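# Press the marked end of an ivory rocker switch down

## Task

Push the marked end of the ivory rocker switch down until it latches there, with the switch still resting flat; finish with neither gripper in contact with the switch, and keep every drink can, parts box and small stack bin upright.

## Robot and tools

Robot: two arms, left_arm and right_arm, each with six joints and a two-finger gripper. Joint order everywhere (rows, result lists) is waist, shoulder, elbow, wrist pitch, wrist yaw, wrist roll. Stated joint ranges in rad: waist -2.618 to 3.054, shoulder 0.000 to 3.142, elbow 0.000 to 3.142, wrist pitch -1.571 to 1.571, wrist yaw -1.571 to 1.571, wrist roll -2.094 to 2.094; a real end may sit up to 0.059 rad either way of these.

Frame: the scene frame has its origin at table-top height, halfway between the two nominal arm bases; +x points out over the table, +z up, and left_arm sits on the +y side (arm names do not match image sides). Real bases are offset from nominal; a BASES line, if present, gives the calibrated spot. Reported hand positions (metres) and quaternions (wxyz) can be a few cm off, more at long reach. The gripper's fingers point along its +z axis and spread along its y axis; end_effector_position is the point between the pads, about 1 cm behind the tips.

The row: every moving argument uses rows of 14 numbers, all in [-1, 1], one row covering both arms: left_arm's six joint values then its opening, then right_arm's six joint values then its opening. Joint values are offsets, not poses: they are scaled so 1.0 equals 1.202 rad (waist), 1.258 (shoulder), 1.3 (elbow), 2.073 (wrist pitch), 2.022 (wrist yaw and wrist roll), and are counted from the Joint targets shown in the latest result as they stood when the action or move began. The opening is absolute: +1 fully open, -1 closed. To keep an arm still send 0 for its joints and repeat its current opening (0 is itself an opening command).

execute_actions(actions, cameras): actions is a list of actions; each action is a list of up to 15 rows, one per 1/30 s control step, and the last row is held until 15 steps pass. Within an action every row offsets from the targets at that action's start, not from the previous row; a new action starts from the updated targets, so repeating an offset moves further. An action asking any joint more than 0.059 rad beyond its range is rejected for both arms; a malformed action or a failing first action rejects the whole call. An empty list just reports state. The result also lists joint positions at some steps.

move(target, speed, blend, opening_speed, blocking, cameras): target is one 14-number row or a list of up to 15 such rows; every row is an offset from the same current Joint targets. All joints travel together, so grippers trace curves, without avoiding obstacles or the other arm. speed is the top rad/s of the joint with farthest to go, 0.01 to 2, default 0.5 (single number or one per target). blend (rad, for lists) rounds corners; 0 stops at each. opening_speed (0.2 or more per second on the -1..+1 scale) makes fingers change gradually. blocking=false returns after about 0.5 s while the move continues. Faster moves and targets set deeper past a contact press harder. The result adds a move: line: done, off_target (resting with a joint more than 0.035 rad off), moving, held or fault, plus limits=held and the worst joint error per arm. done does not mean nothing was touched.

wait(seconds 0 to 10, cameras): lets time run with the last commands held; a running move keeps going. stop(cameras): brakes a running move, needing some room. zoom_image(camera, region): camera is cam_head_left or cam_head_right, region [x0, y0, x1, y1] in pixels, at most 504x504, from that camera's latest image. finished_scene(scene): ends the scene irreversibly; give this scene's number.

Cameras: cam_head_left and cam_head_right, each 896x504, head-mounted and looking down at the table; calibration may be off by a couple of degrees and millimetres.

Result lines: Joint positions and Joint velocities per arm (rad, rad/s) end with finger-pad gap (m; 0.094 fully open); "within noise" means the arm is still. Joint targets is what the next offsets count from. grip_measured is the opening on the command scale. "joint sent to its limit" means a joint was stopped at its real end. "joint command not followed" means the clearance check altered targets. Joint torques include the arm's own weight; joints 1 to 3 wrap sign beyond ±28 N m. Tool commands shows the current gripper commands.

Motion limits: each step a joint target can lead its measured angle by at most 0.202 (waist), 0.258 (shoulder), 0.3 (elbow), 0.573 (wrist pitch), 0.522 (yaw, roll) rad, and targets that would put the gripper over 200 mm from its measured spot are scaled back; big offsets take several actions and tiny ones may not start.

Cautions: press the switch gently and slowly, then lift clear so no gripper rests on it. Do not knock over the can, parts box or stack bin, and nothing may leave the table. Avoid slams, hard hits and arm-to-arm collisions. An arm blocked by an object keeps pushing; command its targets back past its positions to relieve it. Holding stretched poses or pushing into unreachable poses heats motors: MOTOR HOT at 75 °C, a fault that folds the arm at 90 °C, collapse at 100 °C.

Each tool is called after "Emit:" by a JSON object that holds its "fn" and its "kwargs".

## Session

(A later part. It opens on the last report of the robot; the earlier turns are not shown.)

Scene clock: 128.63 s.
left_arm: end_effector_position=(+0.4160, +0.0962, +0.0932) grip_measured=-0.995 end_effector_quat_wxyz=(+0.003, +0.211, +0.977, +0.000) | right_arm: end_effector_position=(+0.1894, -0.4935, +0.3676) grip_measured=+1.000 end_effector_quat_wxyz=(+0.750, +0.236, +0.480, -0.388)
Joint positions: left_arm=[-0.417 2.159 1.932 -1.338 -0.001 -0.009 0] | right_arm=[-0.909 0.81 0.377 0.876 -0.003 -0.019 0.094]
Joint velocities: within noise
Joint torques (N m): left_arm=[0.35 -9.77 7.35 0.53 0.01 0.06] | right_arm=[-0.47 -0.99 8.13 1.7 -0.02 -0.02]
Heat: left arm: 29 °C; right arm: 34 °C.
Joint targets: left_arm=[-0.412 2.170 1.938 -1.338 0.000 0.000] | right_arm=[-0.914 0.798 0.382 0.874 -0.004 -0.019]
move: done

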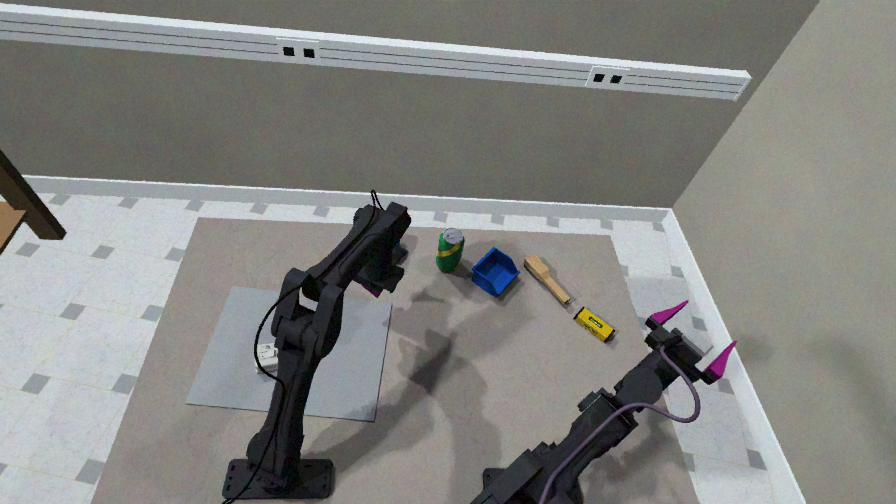

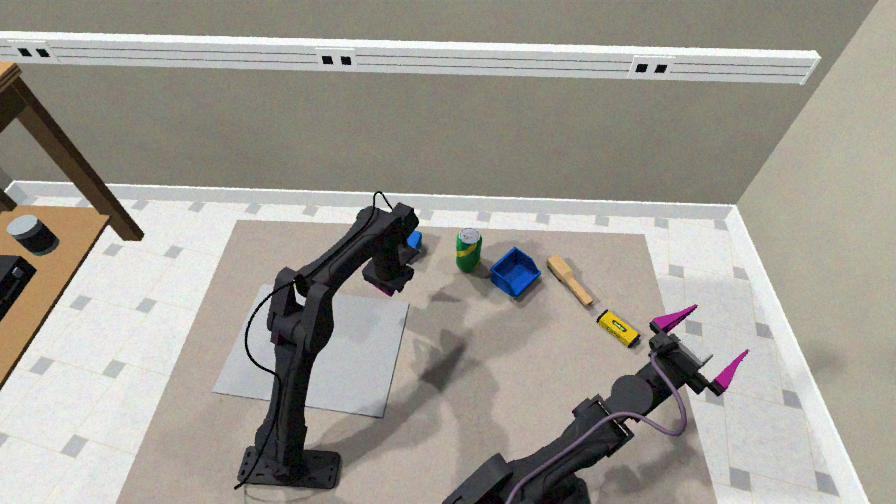

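Emit:
{"fn": "zoom_image", "kwargs": {"camera": "cam_head_left", "region": [630, 280, 760, 397]}}

Emit:
{"fn": "zoom_image", "kwargs": {"camera": "cam_head_right", "region": [630, 290, 760, 407]}}

Emit:
{"fn": "zoom_image", "kwargs": {"camera": "cam_head_right", "region": [360, 265, 420, 319]}}

Emit:
{"fn": "zoom_image", "kwargs": {"camera": "cam_head_left", "region": [345, 265, 405, 319]}}

Scaled by 3.877 from the camera's 896x504 image, which has a finer 1280x720 frame.

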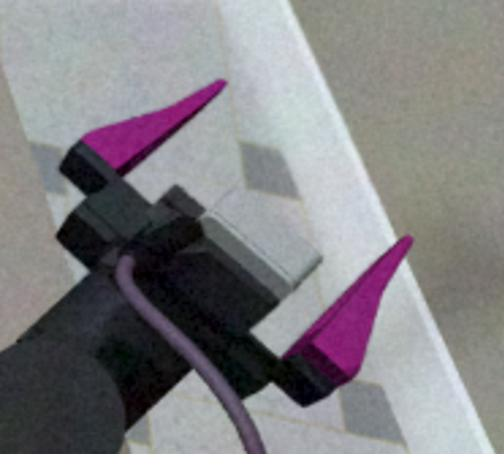

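Scaled by 3.877 from the camera's 896x504 image, which has a finer 1280x720 frame.

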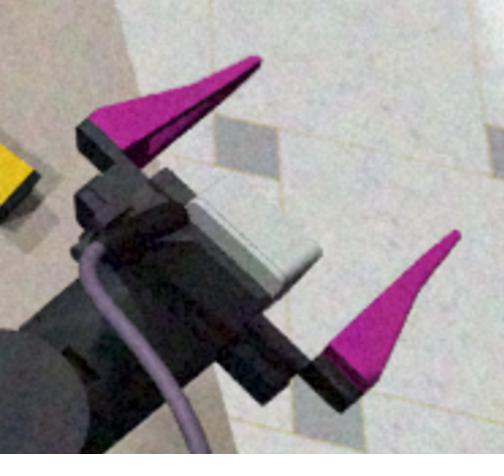

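Scaled by 8.400 from the camera's 896x504 image, which has a finer 1280x720 frame.

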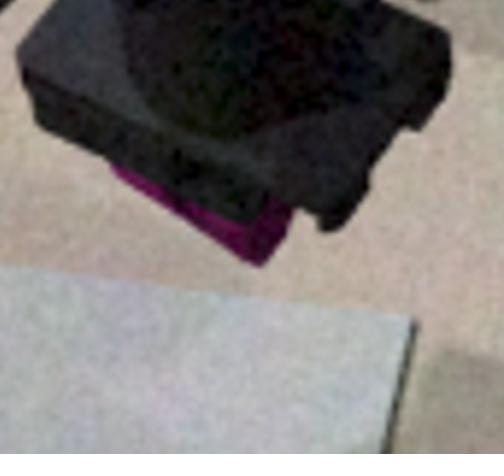

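Scaled by 8.400 from the camera's 896x504 image, which has a finer 1280x720 frame.

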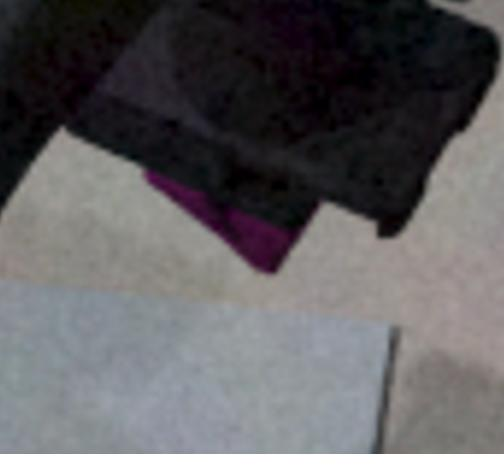

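Emit:
{"fn": "move", "kwargs": {"target": [-0.1583, -0.4952, -0.6202, 0.088, 0, 0, -1, 0, 0, 0, 0, 0, 0, 1], "speed": 0.6}}

Emit:
{"fn": "zoom_image", "kwargs": {"camera": "cam_head_right", "region": [330, 310, 450, 418]}}

Emit:
{"fn": "zoom_image", "kwargs": {"camera": "cam_head_left", "region": [310, 310, 430, 418]}}

Scene clock: 141.23 s.
left_arm: end_effector_position=(+0.2471, +0.1234, +0.0840) grip_measured=-0.995 end_effector_quat_wxyz=(-0.019, +0.298, +0.954, +0.007) | right_arm: end_effector_position=(+0.1894, -0.4935, +0.3676) grip_measured=+1.000 end_effector_quat_wxyz=(+0.750, +0.236, +0.480, -0.388)
Joint positions: left_arm=[-0.597 1.579 1.138 -1.17 -0.001 -0.009 0] | right_arm=[-0.909 0.81 0.377 0.876 -0.003 -0.019 0.094]
Joint velocities: within noise
Joint torques (N m): left_arm=[-0.43 -8.29 6.06 0.6 0.01 0.07] | right_arm=[-0.44 -0.98 8.13 1.7 -0.02 -0.03]
Heat: left arm: 30 °C; right arm: 34 °C.
Joint targets: left_arm=[-0.602 1.547 1.131 -1.156 0.000 0.000] | right_arm=[-0.914 0.798 0.382 0.874 -0.004 -0.019]
move: done

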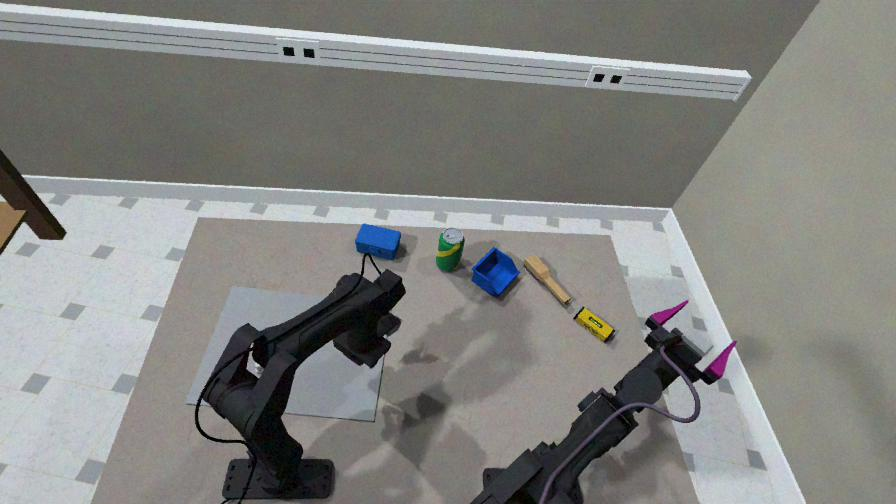

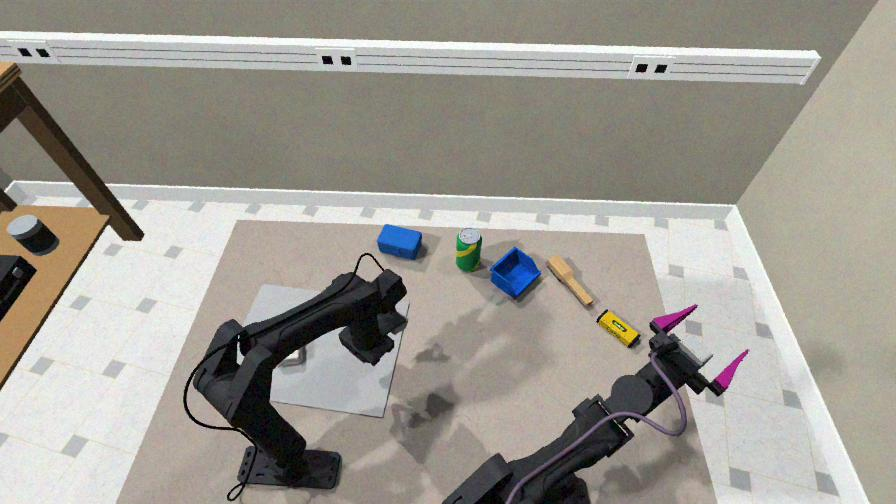

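Scaled by 4.200 from the camera's 896x504 image, which has a finer 1280x720 frame.

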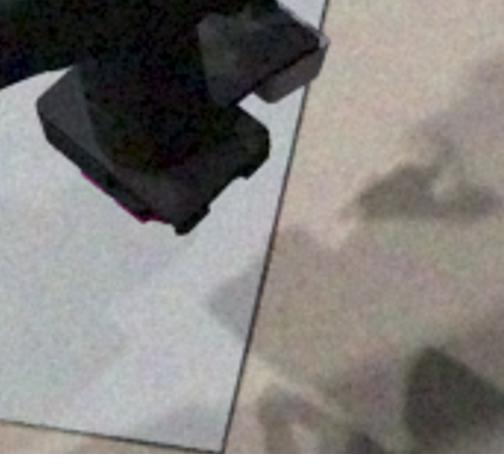

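Scaled by 4.200 from the camera's 896x504 image, which has a finer 1280x720 frame.

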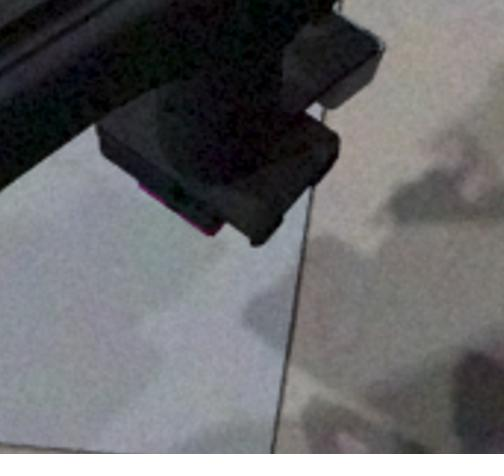

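Emit:
{"fn": "move", "kwargs": {"target": [1.0, -0.594, -0.6, 0.99, 0, 0, -1, 0.711, 1.070, 1.162, -1.0, 0.002, 0.0094, -1], "speed": 0.9, "opening_speed": 1.0}}

every number of target must lie in its column's range; nothing of the call was run
Scene clock: 150.23 s.
left_arm: end_effector_position=(+0.2472, +0.1233, +0.0840) grip_measured=-0.995 end_effector_quat_wxyz=(-0.019, +0.298, +0.954, +0.007) | right_arm: end_effector_position=(+0.1894, -0.4935, +0.3676) grip_measured=+1.000 end_effector_quat_wxyz=(+0.750, +0.236, +0.480, -0.388)
Joint positions: left_arm=[-0.597 1.579 1.138 -1.169 -0.001 -0.009 0] | right_arm=[-0.909 0.81 0.377 0.876 -0.003 -0.019 0.094]
Joint velocities: within noise
Joint torques (N m): left_arm=[-0.46 -8.34 5.98 0.58 0.03 0.07] | right_arm=[-0.44 -0.98 8.12 1.71 -0.02 -0.02]
Heat: left arm: 29 °C; right arm: 34 °C.
Joint targets: left_arm=[-0.602 1.547 1.131 -1.156 0.000 0.000] | right_arm=[-0.914 0.798 0.382 0.874 -0.004 -0.019]
Tool commands: left_gripper/opening=-1.0 right_gripper/opening=+1.0

Emit:
{"fn": "move", "kwargs": {"target": [1.0, -0.594, -0.6, 0.99, 0, 0, -1, 0.711, 0.93, 0.95, -1.0, 0.002, 0.0094, -1], "speed": 0.9, "opening_speed": 1.0}}

Emit:
{"fn": "zoom_image", "kwargs": {"camera": "cam_head_left", "region": [490, 260, 610, 368]}}

Emit:
{"fn": "zoom_image", "kwargs": {"camera": "cam_head_right", "region": [500, 260, 620, 368]}}

Scene clock: 155.47 s.
left_arm: end_effector_position=(+0.2955, +0.4427, +0.3602) grip_measured=-0.995 end_effector_quat_wxyz=(+0.807, -0.156, +0.518, +0.236) | right_arm: end_effector_position=(+0.3747, -0.2741, +0.0842) grip_measured=-0.997 end_effector_quat_wxyz=(+0.008, +0.040, +0.999, +0.001)
Joint positions: left_arm=[0.594 0.814 0.361 0.88 0 -0.008 0] | right_arm=[-0.056 1.948 1.583 -1.19 -0.003 -0.005 0]
Joint velocities: within noise
Joint torques (N m): left_arm=[0.43 -1.63 7.06 2.05 0.04 0.06] | right_arm=[-0.31 -7.01 9.47 0.27 0.03 0.03]
Heat: left arm: 28 °C; right arm: 34 °C.
Joint targets: left_arm=[0.600 0.800 0.351 0.896 0.000 0.000] | right_arm=[-0.059 1.968 1.618 -1.199 0.000 0.000]
move: done

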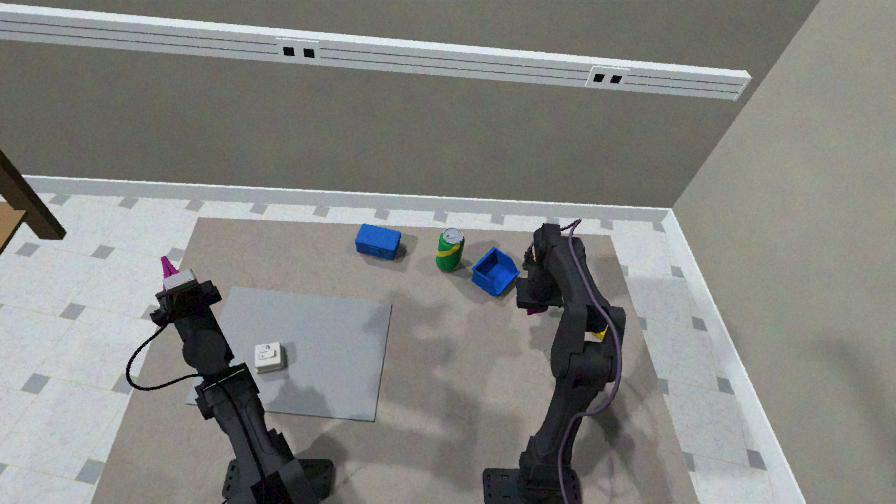

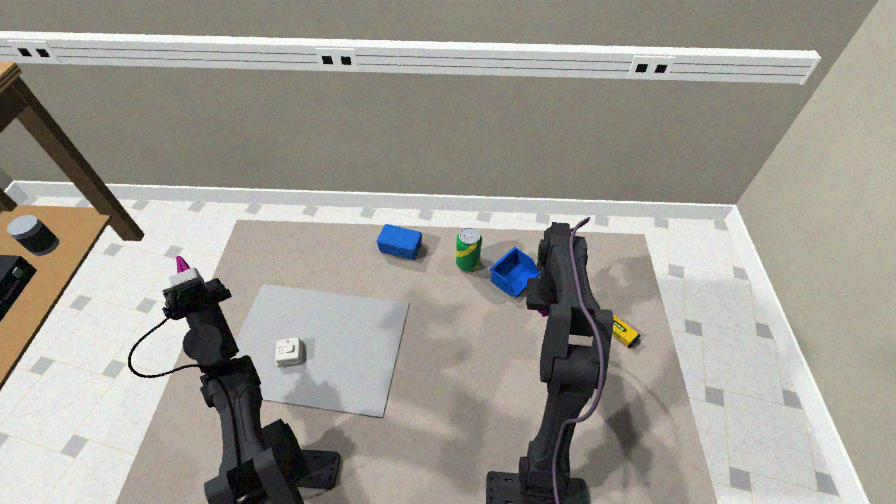

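Scaled by 4.200 from the camera's 896x504 image, which has a finer 1280x720 frame.

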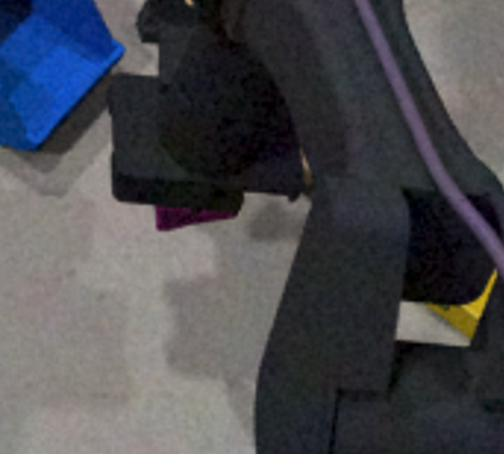

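Scaled by 4.200 from the camera's 896x504 image, which has a finer 1280x720 frame.

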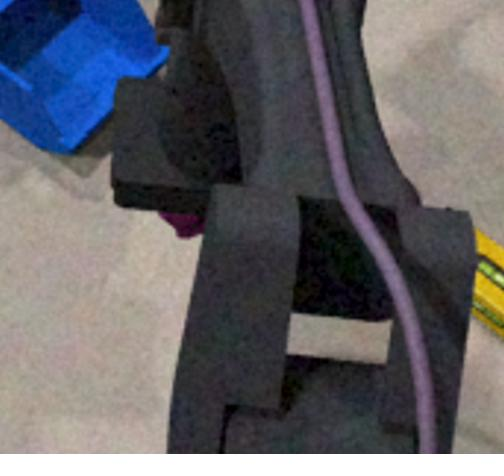

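Emit:
{"fn": "move", "kwargs": {"target": [0, 0, 0, 0, 0, 0, -1, 0.3998, 0.1831, 0.2777, -0.0736, 0, 0, -1], "speed": 0.6}}

Emit:
{"fn": "zoom_image", "kwargs": {"camera": "cam_head_left", "region": [390, 240, 510, 348]}}

Emit:
{"fn": "zoom_image", "kwargs": {"camera": "cam_head_right", "region": [410, 240, 530, 348]}}

Scene clock: 195.60 s.
left_arm: end_effector_position=(+0.2954, +0.4426, +0.3605) grip_measured=-0.995 end_effector_quat_wxyz=(+0.807, -0.156, +0.518, +0.236) | right_arm: end_effector_position=(+0.3930, -0.0809, +0.0911) grip_measured=-0.997 end_effector_quat_wxyz=(+0.000, -0.198, +0.980, +0.001)
Joint positions: left_arm=[0.594 0.814 0.361 0.881 0 -0.008 0] | right_arm=[0.424 2.171 1.943 -1.342 -0.002 -0.004 0]
Joint velocities: within noise
Joint torques (N m): left_arm=[0.58 -1.55 7.08 2.03 0.04 0.04] | right_arm=[-0.43 -8.21 9.54 0.25 0.08 0.02]
Heat: left arm: 29 °C; right arm: 36 °C.
Joint targets: left_arm=[0.600 0.800 0.351 0.897 0.000 0.000] | right_arm=[0.421 2.198 1.979 -1.352 0.000 0.000]
move: off_target (right_arm); right_arm: the elbow is farthest, 0.036 rad from its target

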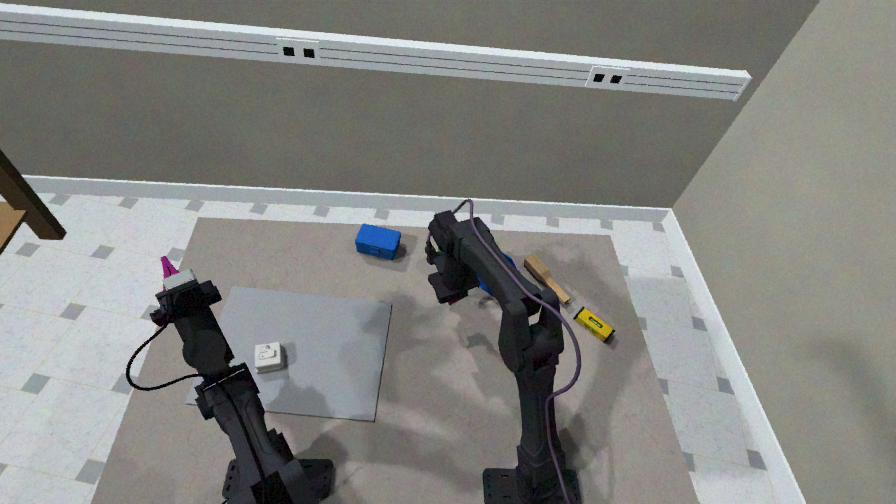

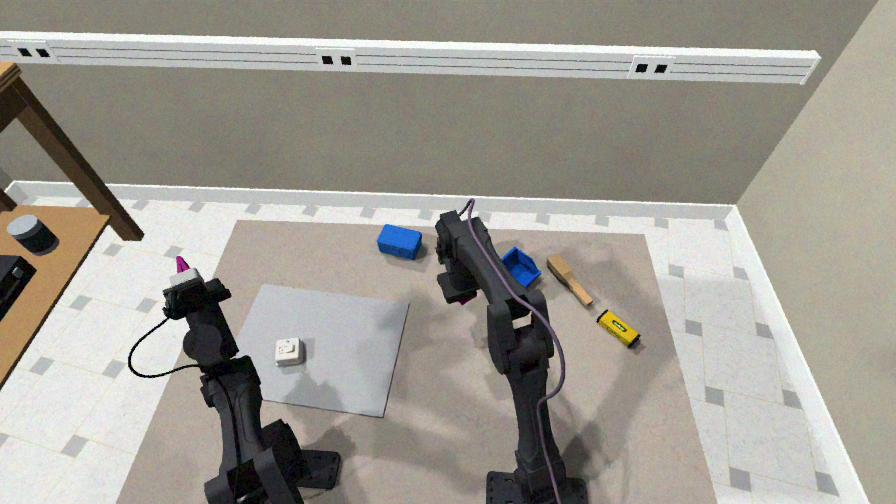

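Scaled by 4.200 from the camera's 896x504 image, which has a finer 1280x720 frame.

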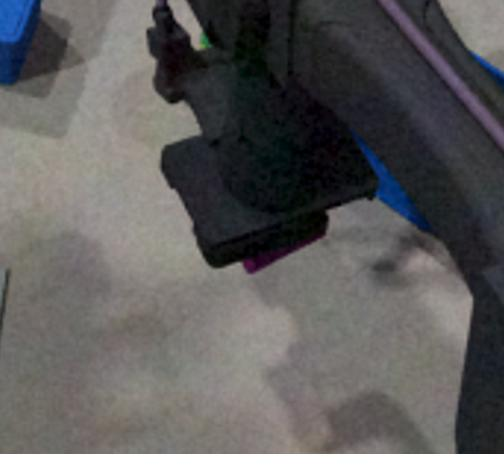

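Scaled by 4.200 from the camera's 896x504 image, which has a finer 1280x720 frame.

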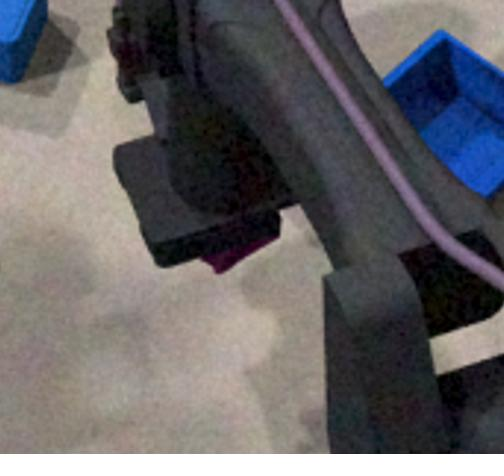

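Emit:
{"fn": "move", "kwargs": {"target": [0, 0, 0, 0, 0, 0, -1, -0.5003, -0.494, -0.6324, 0.0969, 0, 0, -1], "speed": 0.7}}

Emit:
{"fn": "zoom_image", "kwargs": {"camera": "cam_head_left", "region": [490, 310, 610, 418]}}

Emit:
{"fn": "zoom_image", "kwargs": {"camera": "cam_head_right", "region": [500, 310, 620, 418]}}

Scene clock: 200.30 s.
left_arm: end_effector_position=(+0.2953, +0.4426, +0.3606) grip_measured=-0.995 end_effector_quat_wxyz=(+0.807, -0.156, +0.518, +0.236) | right_arm: end_effector_position=(+0.2702, -0.2991, +0.0872) grip_measured=-0.997 end_effector_quat_wxyz=(-0.010, +0.102, +0.995, +0.001)
Joint positions: left_arm=[0.594 0.814 0.361 0.881 0 -0.008 0] | right_arm=[-0.179 1.603 1.176 -1.163 -0.001 -0.004 0]
Joint velocities: within noise
Joint torques (N m): left_arm=[0.44 -1.61 7.13 2.03 0.02 0.05] | right_arm=[-0.1 -7.28 4.82 0.38 0 0.02]
Heat: left arm: 29 °C; right arm: 35 °C.
Joint targets: left_arm=[0.600 0.800 0.351 0.897 0.000 0.000] | right_arm=[-0.180 1.577 1.157 -1.151 0.000 0.000]
move: done

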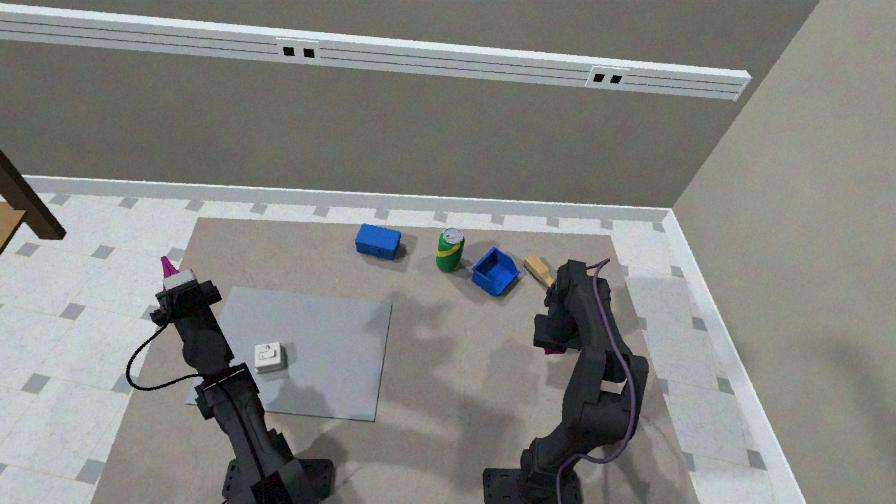

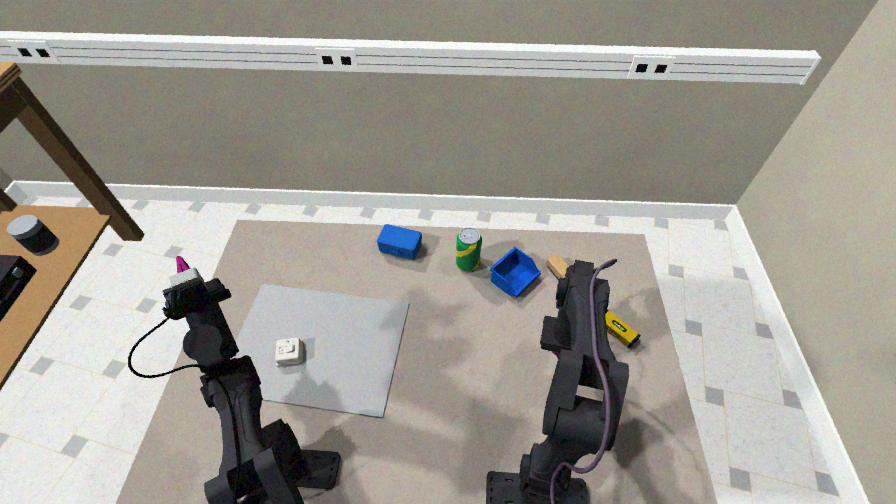

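Scaled by 4.200 from the camera's 896x504 image, which has a finer 1280x720 frame.

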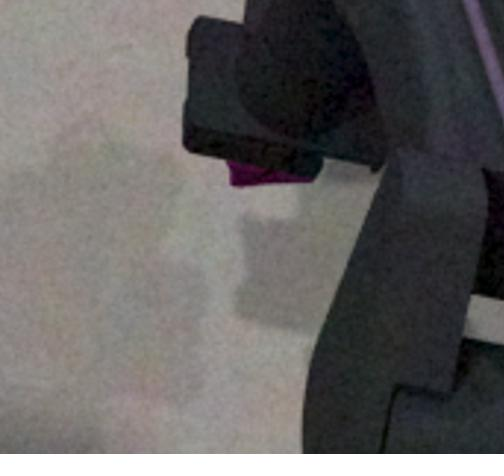

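Scaled by 4.200 from the camera's 896x504 image, which has a finer 1280x720 frame.

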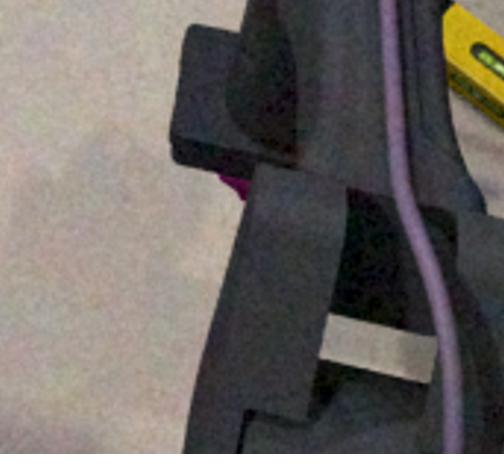

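Emit:
{"fn": "move", "kwargs": {"target": [0, 0, 0, 0, 0, 0, -1, 0, 0.0755, -0.1492, 0.1365, 0, 0, -1], "speed": 0.15, "cameras": ["cam_head_left"]}}

Emit:
{"fn": "zoom_image", "kwargs": {"camera": "cam_head_left", "region": [500, 320, 600, 410]}}

Scene clock: 208.07 s.
left_arm: end_effector_position=(+0.2953, +0.4426, +0.3606) grip_measured=-0.995 end_effector_quat_wxyz=(+0.807, -0.156, +0.518, +0.236) | right_arm: end_effector_position=(+0.2736, -0.2998, +0.0269) grip_measured=-0.997 end_effector_quat_wxyz=(+0.007, +0.102, +0.995, +0.000)
Joint positions: left_arm=[0.594 0.814 0.361 0.881 0 -0.008 0] | right_arm=[-0.179 1.656 0.98 -0.88 -0.001 -0.004 0]
Joint velocities: within noise
Joint torques (N m): left_arm=[0.46 -1.51 7.1 2.02 0.05 0.04] | right_arm=[-0.1 -4.41 4.59 0.59 0 0.02]
Heat: left arm: 30 °C; right arm: 34 °C.
Joint targets: left_arm=[0.600 0.800 0.351 0.896 0.000 0.000] | right_arm=[-0.180 1.672 0.962 -0.868 0.000 0.000]
move: done
Images, in order (width x height): cam_head_left 896x504.

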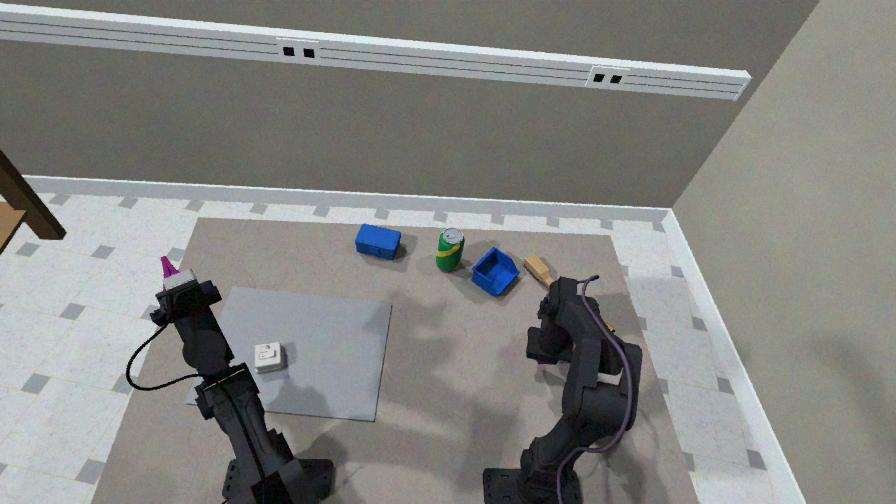

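Scaled by 5.040 from the camera's 896x504 image, which has a finer 1280x720 frame.

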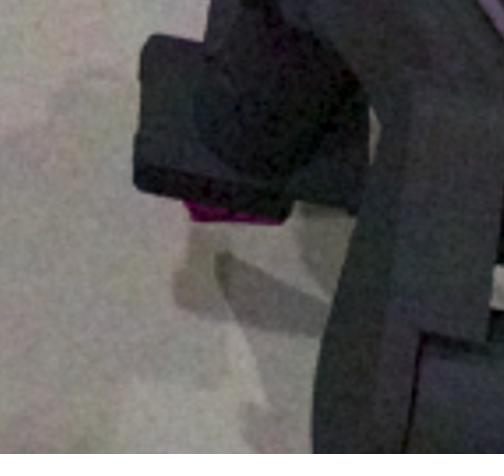

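Emit:
{"fn": "move", "kwargs": {"target": [0, 0, 0, 0, 0, 0, -1, 0, 0.01346, -0.019, 0.0201, 0, 0, -1], "speed": 0.08, "cameras": ["cam_head_left"]}}

Emit:
{"fn": "zoom_image", "kwargs": {"camera": "cam_head_left", "region": [500, 320, 600, 410]}}

Scene clock: 211.80 s.
left_arm: end_effector_position=(+0.2953, +0.4426, +0.3607) grip_measured=-0.995 end_effector_quat_wxyz=(+0.808, -0.156, +0.517, +0.236) | right_arm: end_effector_position=(+0.2738, -0.2999, +0.0175) grip_measured=-0.997 end_effector_quat_wxyz=(+0.008, +0.102, +0.995, -0.001)
Joint positions: left_arm=[0.594 0.814 0.361 0.882 0 -0.008 0] | right_arm=[-0.179 1.671 0.956 -0.839 -0.001 -0.004 0]
Joint velocities: within noise
Joint torques (N m): left_arm=[0.51 -1.54 7.09 2.01 0.02 0.06] | right_arm=[-0.1 -4.37 4.45 0.53 0 0.01]
Heat: left arm: 30 °C; right arm: 33 °C.
Joint targets: left_arm=[0.600 0.800 0.351 0.897 0.000 0.000] | right_arm=[-0.180 1.689 0.938 -0.826 0.000 0.000]
move: done
Images, in order (width x height): cam_head_left 896x504.

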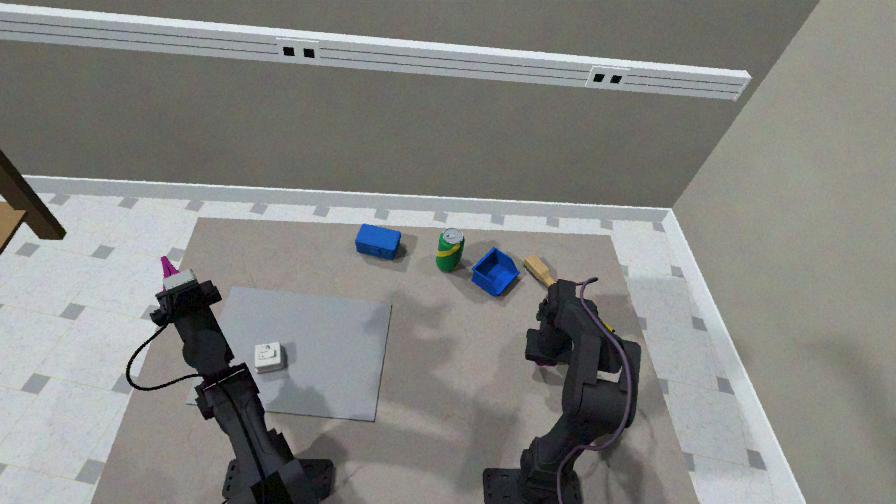

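Scaled by 5.040 from the camera's 896x504 image, which has a finer 1280x720 frame.

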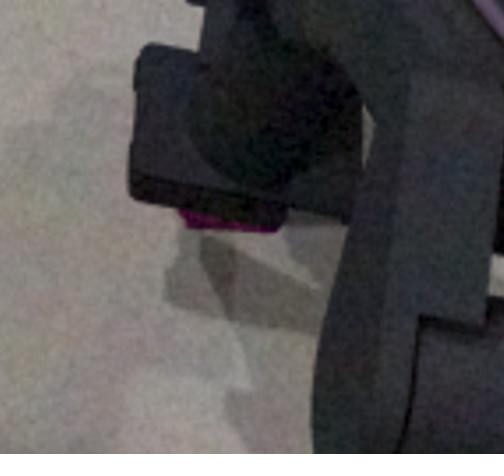

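Emit:
{"fn": "move", "kwargs": {"target": [0, 0, 0, 0, 0, 0, -1, 0, 0.01346, -0.019, 0.0201, 0, 0, -1], "speed": 0.08, "cameras": ["cam_head_left"]}}

Emit:
{"fn": "zoom_image", "kwargs": {"camera": "cam_head_left", "region": [500, 320, 600, 410]}}

Scene clock: 214.17 s.
left_arm: end_effector_position=(+0.2953, +0.4426, +0.3607) grip_measured=-0.995 end_effector_quat_wxyz=(+0.808, -0.156, +0.517, +0.236) | right_arm: end_effector_position=(+0.2732, -0.2997, +0.0078) grip_measured=-0.997 end_effector_quat_wxyz=(+0.008, +0.102, +0.995, -0.001)
Joint positions: left_arm=[0.594 0.814 0.361 0.882 0 -0.008 0] | right_arm=[-0.179 1.688 0.932 -0.797 -0.001 -0.004 0]
Joint velocities: within noise
Joint torques (N m): left_arm=[0.34 -1.48 7.04 2.02 0.01 0.05] | right_arm=[-0.1 -4.41 4.36 0.52 0.01 0.02]
Heat: left arm: 30 °C; right arm: 33 °C.
Joint targets: left_arm=[0.600 0.800 0.351 0.897 0.000 0.000] | right_arm=[-0.180 1.706 0.913 -0.785 0.000 0.000]
move: done
Images, in order (width x height): cam_head_left 896x504.

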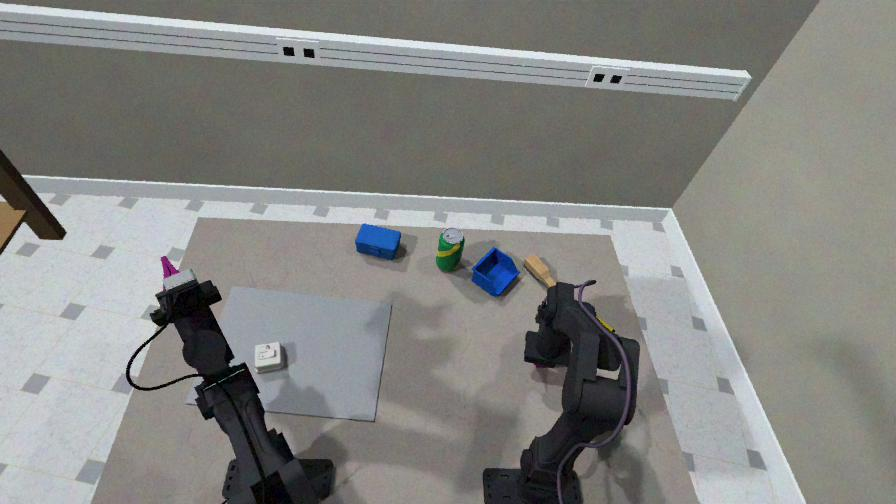

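Scaled by 5.040 from the camera's 896x504 image, which has a finer 1280x720 frame.

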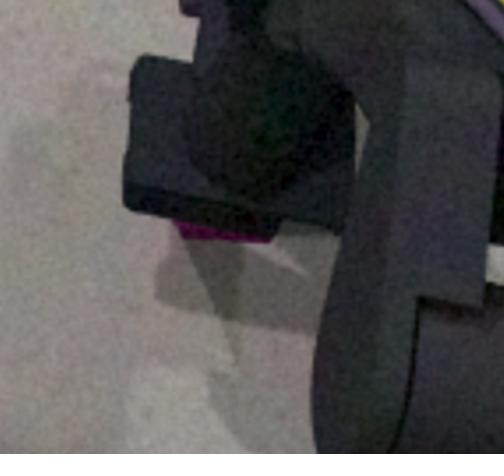

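Emit:
{"fn": "move", "kwargs": {"target": [0, 0, 0, 0, 0, 0, -1, 0, 0.01346, -0.019, 0.0201, 0, 0, -1], "speed": 0.06, "cameras": []}}

Scene clock: 215.83 s.
left_arm: end_effector_position=(+0.2953, +0.4426, +0.3607) grip_measured=-0.995 end_effector_quat_wxyz=(+0.808, -0.156, +0.517, +0.236) | right_arm: end_effector_position=(+0.2738, -0.2999, +0.0050) grip_measured=-0.997 end_effector_quat_wxyz=(+0.011, +0.102, +0.995, -0.001)
Joint positions: left_arm=[0.594 0.814 0.361 0.882 0 -0.008 0] | right_arm=[-0.179 1.692 0.923 -0.78 -0.001 -0.004 0]
Joint velocities: within noise
Joint torques (N m): left_arm=[0.44 -1.57 7.19 2.02 0.01 0.06] | right_arm=[-0.1 -3.49 3.06 0.8 0 0.02]
Heat: left arm: 30 °C; right arm: 33 °C.
Joint targets: left_arm=[0.600 0.800 0.351 0.897 0.000 0.000] | right_arm=[-0.180 1.723 0.888 -0.743 0.000 0.000]
move: off_target (right_arm); right_arm: the wrist pitch is farthest, 0.036 rad from its target
No camera images: "cameras" was empty.

Emit:
{"fn": "move", "kwargs": {"target": [[-0.6549, 0.5893, 0.5963, -0.99, 0, 0, -1, 0, -0.1161, 0.2069, -0.1968, 0, 0, -1], [-0.6549, 0.6574, 0.4538, -0.863, 0, 0, -1, 0, -0.1161, 0.2069, -0.1968, 0, 0, -1]], "speed": [0.9, 0.15], "cameras": ["cam_head_right"]}}

Emit:
{"fn": "zoom_image", "kwargs": {"camera": "cam_head_right", "region": [290, 310, 390, 400]}}

Scene clock: 225.23 s.
left_arm: end_effector_position=(+0.2899, +0.2212, +0.0299) grip_measured=-0.995 end_effector_quat_wxyz=(-0.001, +0.096, +0.995, +0.000) | right_arm: end_effector_position=(+0.2604, -0.2970, +0.0747) grip_measured=-0.997 end_effector_quat_wxyz=(-0.025, +0.102, +0.994, +0.003)
Joint positions: left_arm=[-0.183 1.612 0.947 -0.907 -0.001 -0.008 0] | right_arm=[-0.179 1.604 1.125 -1.142 -0.001 -0.004 0]
Joint velocities: within noise
Joint torques (N m): left_arm=[-0.44 -4.45 5.72 0.67 0.04 0.07] | right_arm=[-0.1 -7.34 9.02 0.15 0.01 0.01]
Heat: left arm: 30 °C; right arm: 32 °C.
Joint targets: left_arm=[-0.187 1.627 0.941 -0.893 0.000 0.000] | right_arm=[-0.180 1.576 1.157 -1.151 0.000 0.000]
move: done
Images, in order (width x height): cam_head_right 896x504.

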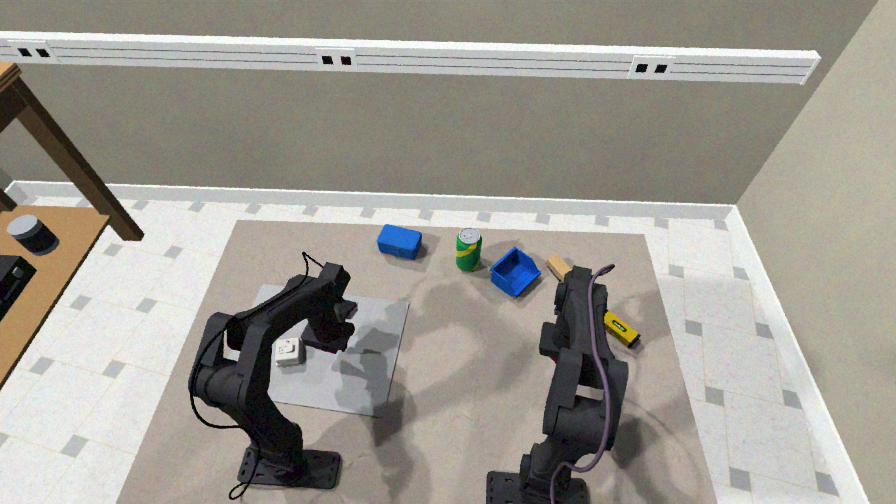

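Scaled by 5.040 from the camera's 896x504 image, which has a finer 1280x720 frame.

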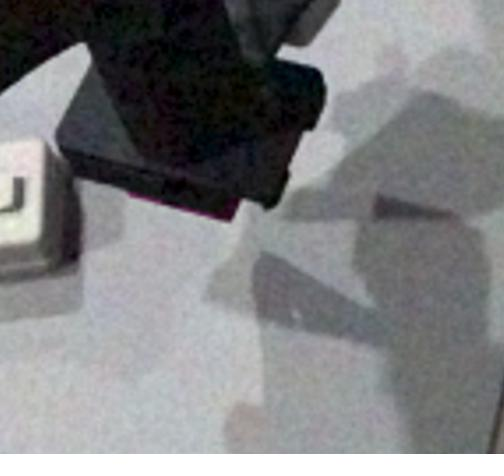

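Emit:
{"fn": "move", "kwargs": {"target": [0, 0.0268, -0.0398, 0.0412, 0, 0, -1, 0, 0, 0, 0, 0, 0, -1], "speed": 0.08, "cameras": []}}

Emit:
{"fn": "move", "kwargs": {"target": [0, 0.01338, -0.0199, 0.0206, 0, 0, -1, 0, 0, 0, 0, 0, 0, -1], "speed": 0.06, "cameras": ["cam_head_right"]}}

Scene clock: 229.33 s.
left_arm: end_effector_position=(+0.2894, +0.2213, +0.0106) grip_measured=-0.995 end_effector_quat_wxyz=(+0.000, +0.096, +0.995, +0.000) | right_arm: end_effector_position=(+0.2603, -0.2970, +0.0747) grip_measured=-0.997 end_effector_quat_wxyz=(-0.025, +0.102, +0.994, +0.003)
Joint positions: left_arm=[-0.183 1.645 0.896 -0.822 -0.001 -0.008 0] | right_arm=[-0.179 1.604 1.125 -1.143 -0.001 -0.004 0]
Joint velocities: within noise
Joint torques (N m): left_arm=[-0.43 -4.46 5.48 0.69 0.02 0.07] | right_arm=[-0.1 -7.32 9.02 0.16 0 0.02]
Heat: left arm: 29 °C; right arm: 32 °C.
Joint targets: left_arm=[-0.187 1.661 0.889 -0.807 0.000 0.000] | right_arm=[-0.180 1.576 1.157 -1.151 0.000 0.000]
move: done
No camera images: "cameras" was empty.

Scene clock: 230.27 s.
left_arm: end_effector_position=(+0.2892, +0.2214, +0.0081) grip_measured=-0.995 end_effector_quat_wxyz=(+0.001, +0.096, +0.995, +0.000) | right_arm: end_effector_position=(+0.2603, -0.2970, +0.0747) grip_measured=-0.997 end_effector_quat_wxyz=(-0.025, +0.102, +0.994, +0.003)
Joint positions: left_arm=[-0.183 1.647 0.887 -0.808 -0.001 -0.008 0] | right_arm=[-0.179 1.604 1.125 -1.143 -0.001 -0.004 0]
Joint velocities: within noise
Joint torques (N m): left_arm=[-0.4 -3.21 3.95 0.98 0.02 0.08] | right_arm=[-0.1 -7.34 9.02 0.16 0 0.02]
Heat: left arm: 29 °C; right arm: 32 °C.
Joint targets: left_arm=[-0.187 1.678 0.864 -0.764 0.000 0.000] | right_arm=[-0.180 1.576 1.157 -1.151 0.000 0.000]
move: off_target (left_arm); left_arm: the wrist pitch is farthest, 0.044 rad from its target
Images, in order (width x height): cam_head_right 896x504.

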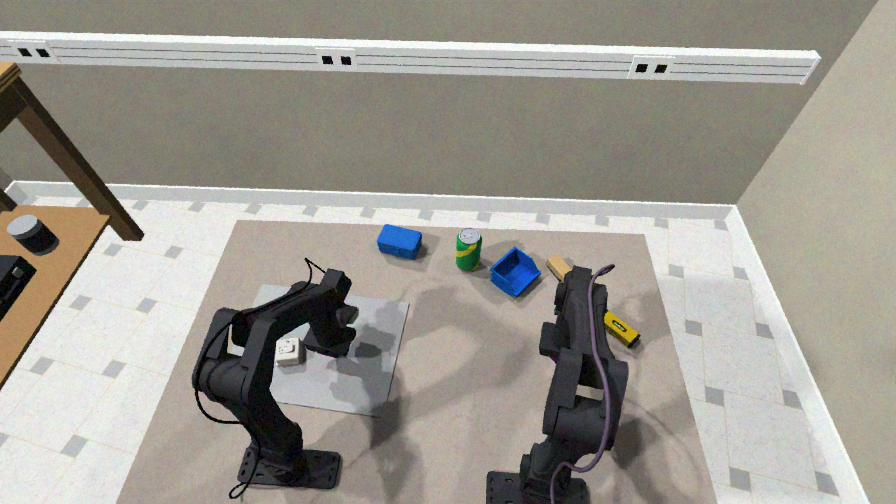

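Emit:
{"fn": "move", "kwargs": {"target": [0, -0.1089, 0.2015, -0.1891, 0, 0, -1, 0, 0, 0, 0, 0, 0, -1], "speed": 0.5, "cameras": []}}

Scene clock: 236.53 s.
left_arm: end_effector_position=(+0.2853, +0.2222, +0.0789) grip_measured=-0.995 end_effector_quat_wxyz=(-0.019, +0.096, +0.995, +0.002) | right_arm: end_effector_position=(+0.2603, -0.2970, +0.0747) grip_measured=-0.997 end_effector_quat_wxyz=(-0.025, +0.102, +0.994, +0.003)
Joint positions: left_arm=[-0.183 1.567 1.105 -1.147 -0.001 -0.008 0] | right_arm=[-0.179 1.604 1.125 -1.143 -0.001 -0.004 0]
Joint velocities: within noise
Joint torques (N m): left_arm=[-0.39 -7.64 8.64 0.38 0.05 0.07] | right_arm=[-0.09 -7.34 9.01 0.16 0.01 0.02]
Heat: left arm: 28 °C; right arm: 32 °C.
Joint targets: left_arm=[-0.187 1.541 1.125 -1.156 0.000 0.000] | right_arm=[-0.180 1.576 1.157 -1.151 0.000 0.000]
move: done
No camera images: "cameras" was empty.

Emit:
{"fn": "execute_actions", "kwargs": {"actions": []}}

Scene clock: 253.70 s.
left_arm: end_effector_position=(+0.2850, +0.2222, +0.0789) grip_measured=-0.995 end_effector_quat_wxyz=(-0.020, +0.096, +0.995, +0.002) | right_arm: end_effector_position=(+0.2602, -0.2970, +0.0747) grip_measured=-0.997 end_effector_quat_wxyz=(-0.026, +0.102, +0.994, +0.003)
Joint positions: left_arm=[-0.183 1.567 1.105 -1.148 -0.001 -0.008 0] | right_arm=[-0.179 1.604 1.125 -1.143 -0.001 -0.004 0]
Joint velocities: within noise
Joint torques (N m): left_arm=[-0.43 -7.68 8.57 0.38 0.02 0.08] | right_arm=[-0.1 -7.34 9.02 0.16 0 0.02]
Heat: left arm: 27 °C; right arm: 32 °C.
Joint targets: left_arm=[-0.187 1.541 1.125 -1.156 0.000 0.000] | right_arm=[-0.180 1.576 1.157 -1.151 0.000 0.000]
Tool commands: left_gripper/opening=-1.0 right_gripper/opening=-1.0

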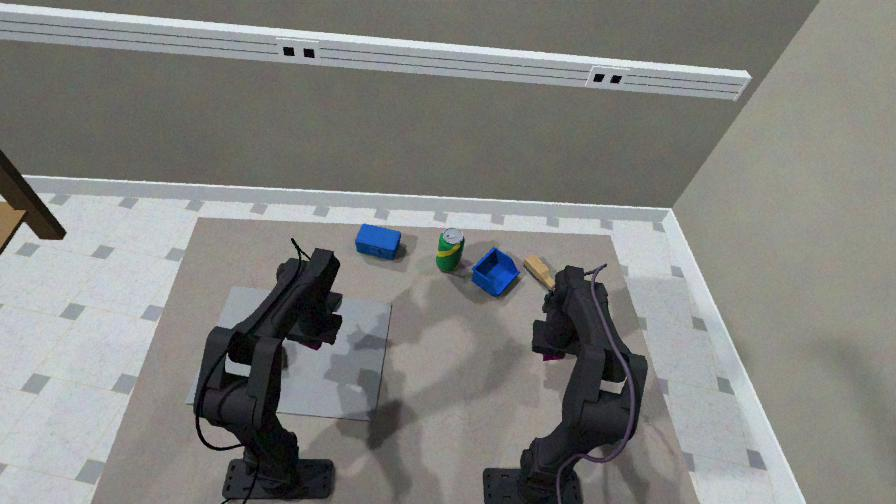

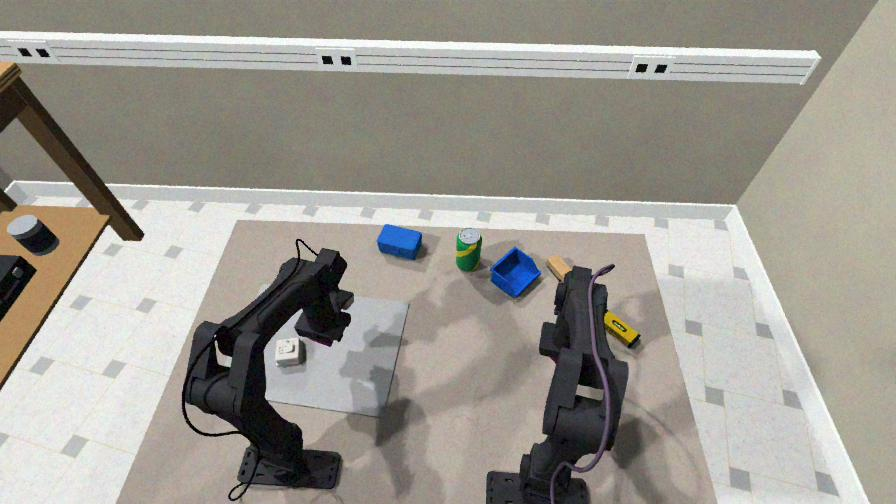

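Emit:
{"fn": "move", "kwargs": {"target": [[0.1556, 0.4814, 0.5968, -0.0815, 0, 0, -1, 0.3674, 0.4163, 0.5132, -0.0696, 0, 0, -1], [0.1556, 0.5445, 0.3915, 0.0825, 0, 0, -1, 0.3674, 0.4897, 0.31, 0.0989, 0, 0, -1]], "speed": [0.6, 0.15]}}

Scene clock: 264.73 s.
left_arm: end_effector_position=(+0.4511, +0.2647, +0.0093) grip_measured=-0.995 end_effector_quat_wxyz=(+0.003, +0.006, +1.000, +0.000) | right_arm: end_effector_position=(+0.4037, -0.1468, +0.0052) grip_measured=-0.997 end_effector_quat_wxyz=(+0.011, -0.120, +0.993, +0.002)
Joint positions: left_arm=[-0.002 2.194 1.651 -1.021 -0.001 -0.008 0] | right_arm=[0.266 2.163 1.583 -0.968 0 -0.004 0]
Joint velocities: within noise
Joint torques (N m): left_arm=[0.05 -8.34 5.07 0.9 0.02 0.08] | right_arm=[-0.42 -7.82 4.41 0.64 0 0.01]
Heat: left arm: 27 °C; right arm: 33 °C.
Joint targets: left_arm=[0.000 2.226 1.634 -0.985 0.000 0.000] | right_arm=[0.262 2.193 1.560 -0.946 0.000 0.000]
move: off_target (left_arm); left_arm: the wrist pitch is farthest, 0.036 rad from its target

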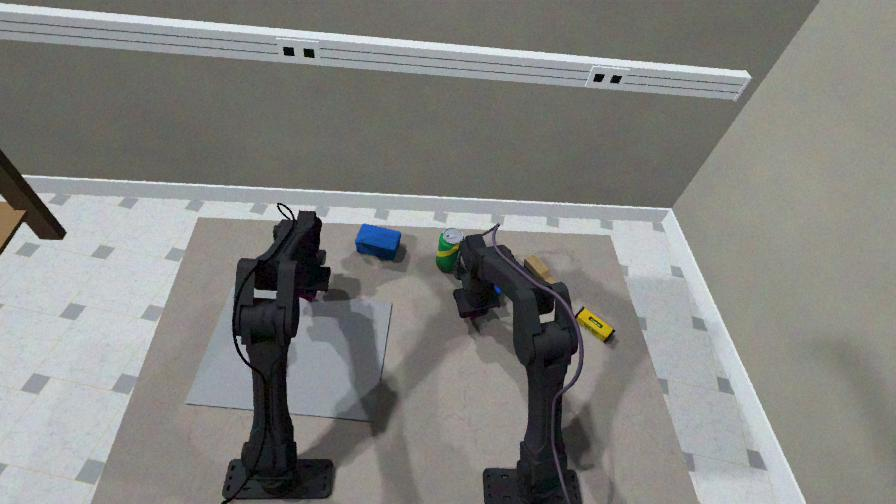

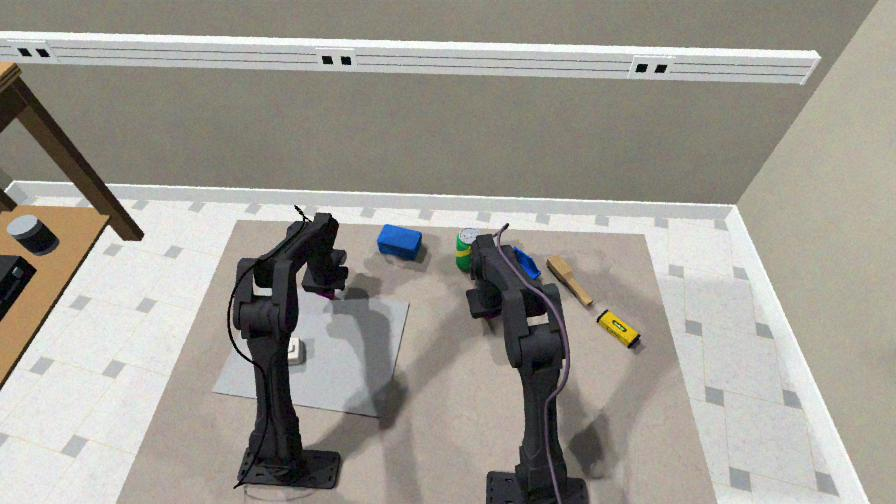

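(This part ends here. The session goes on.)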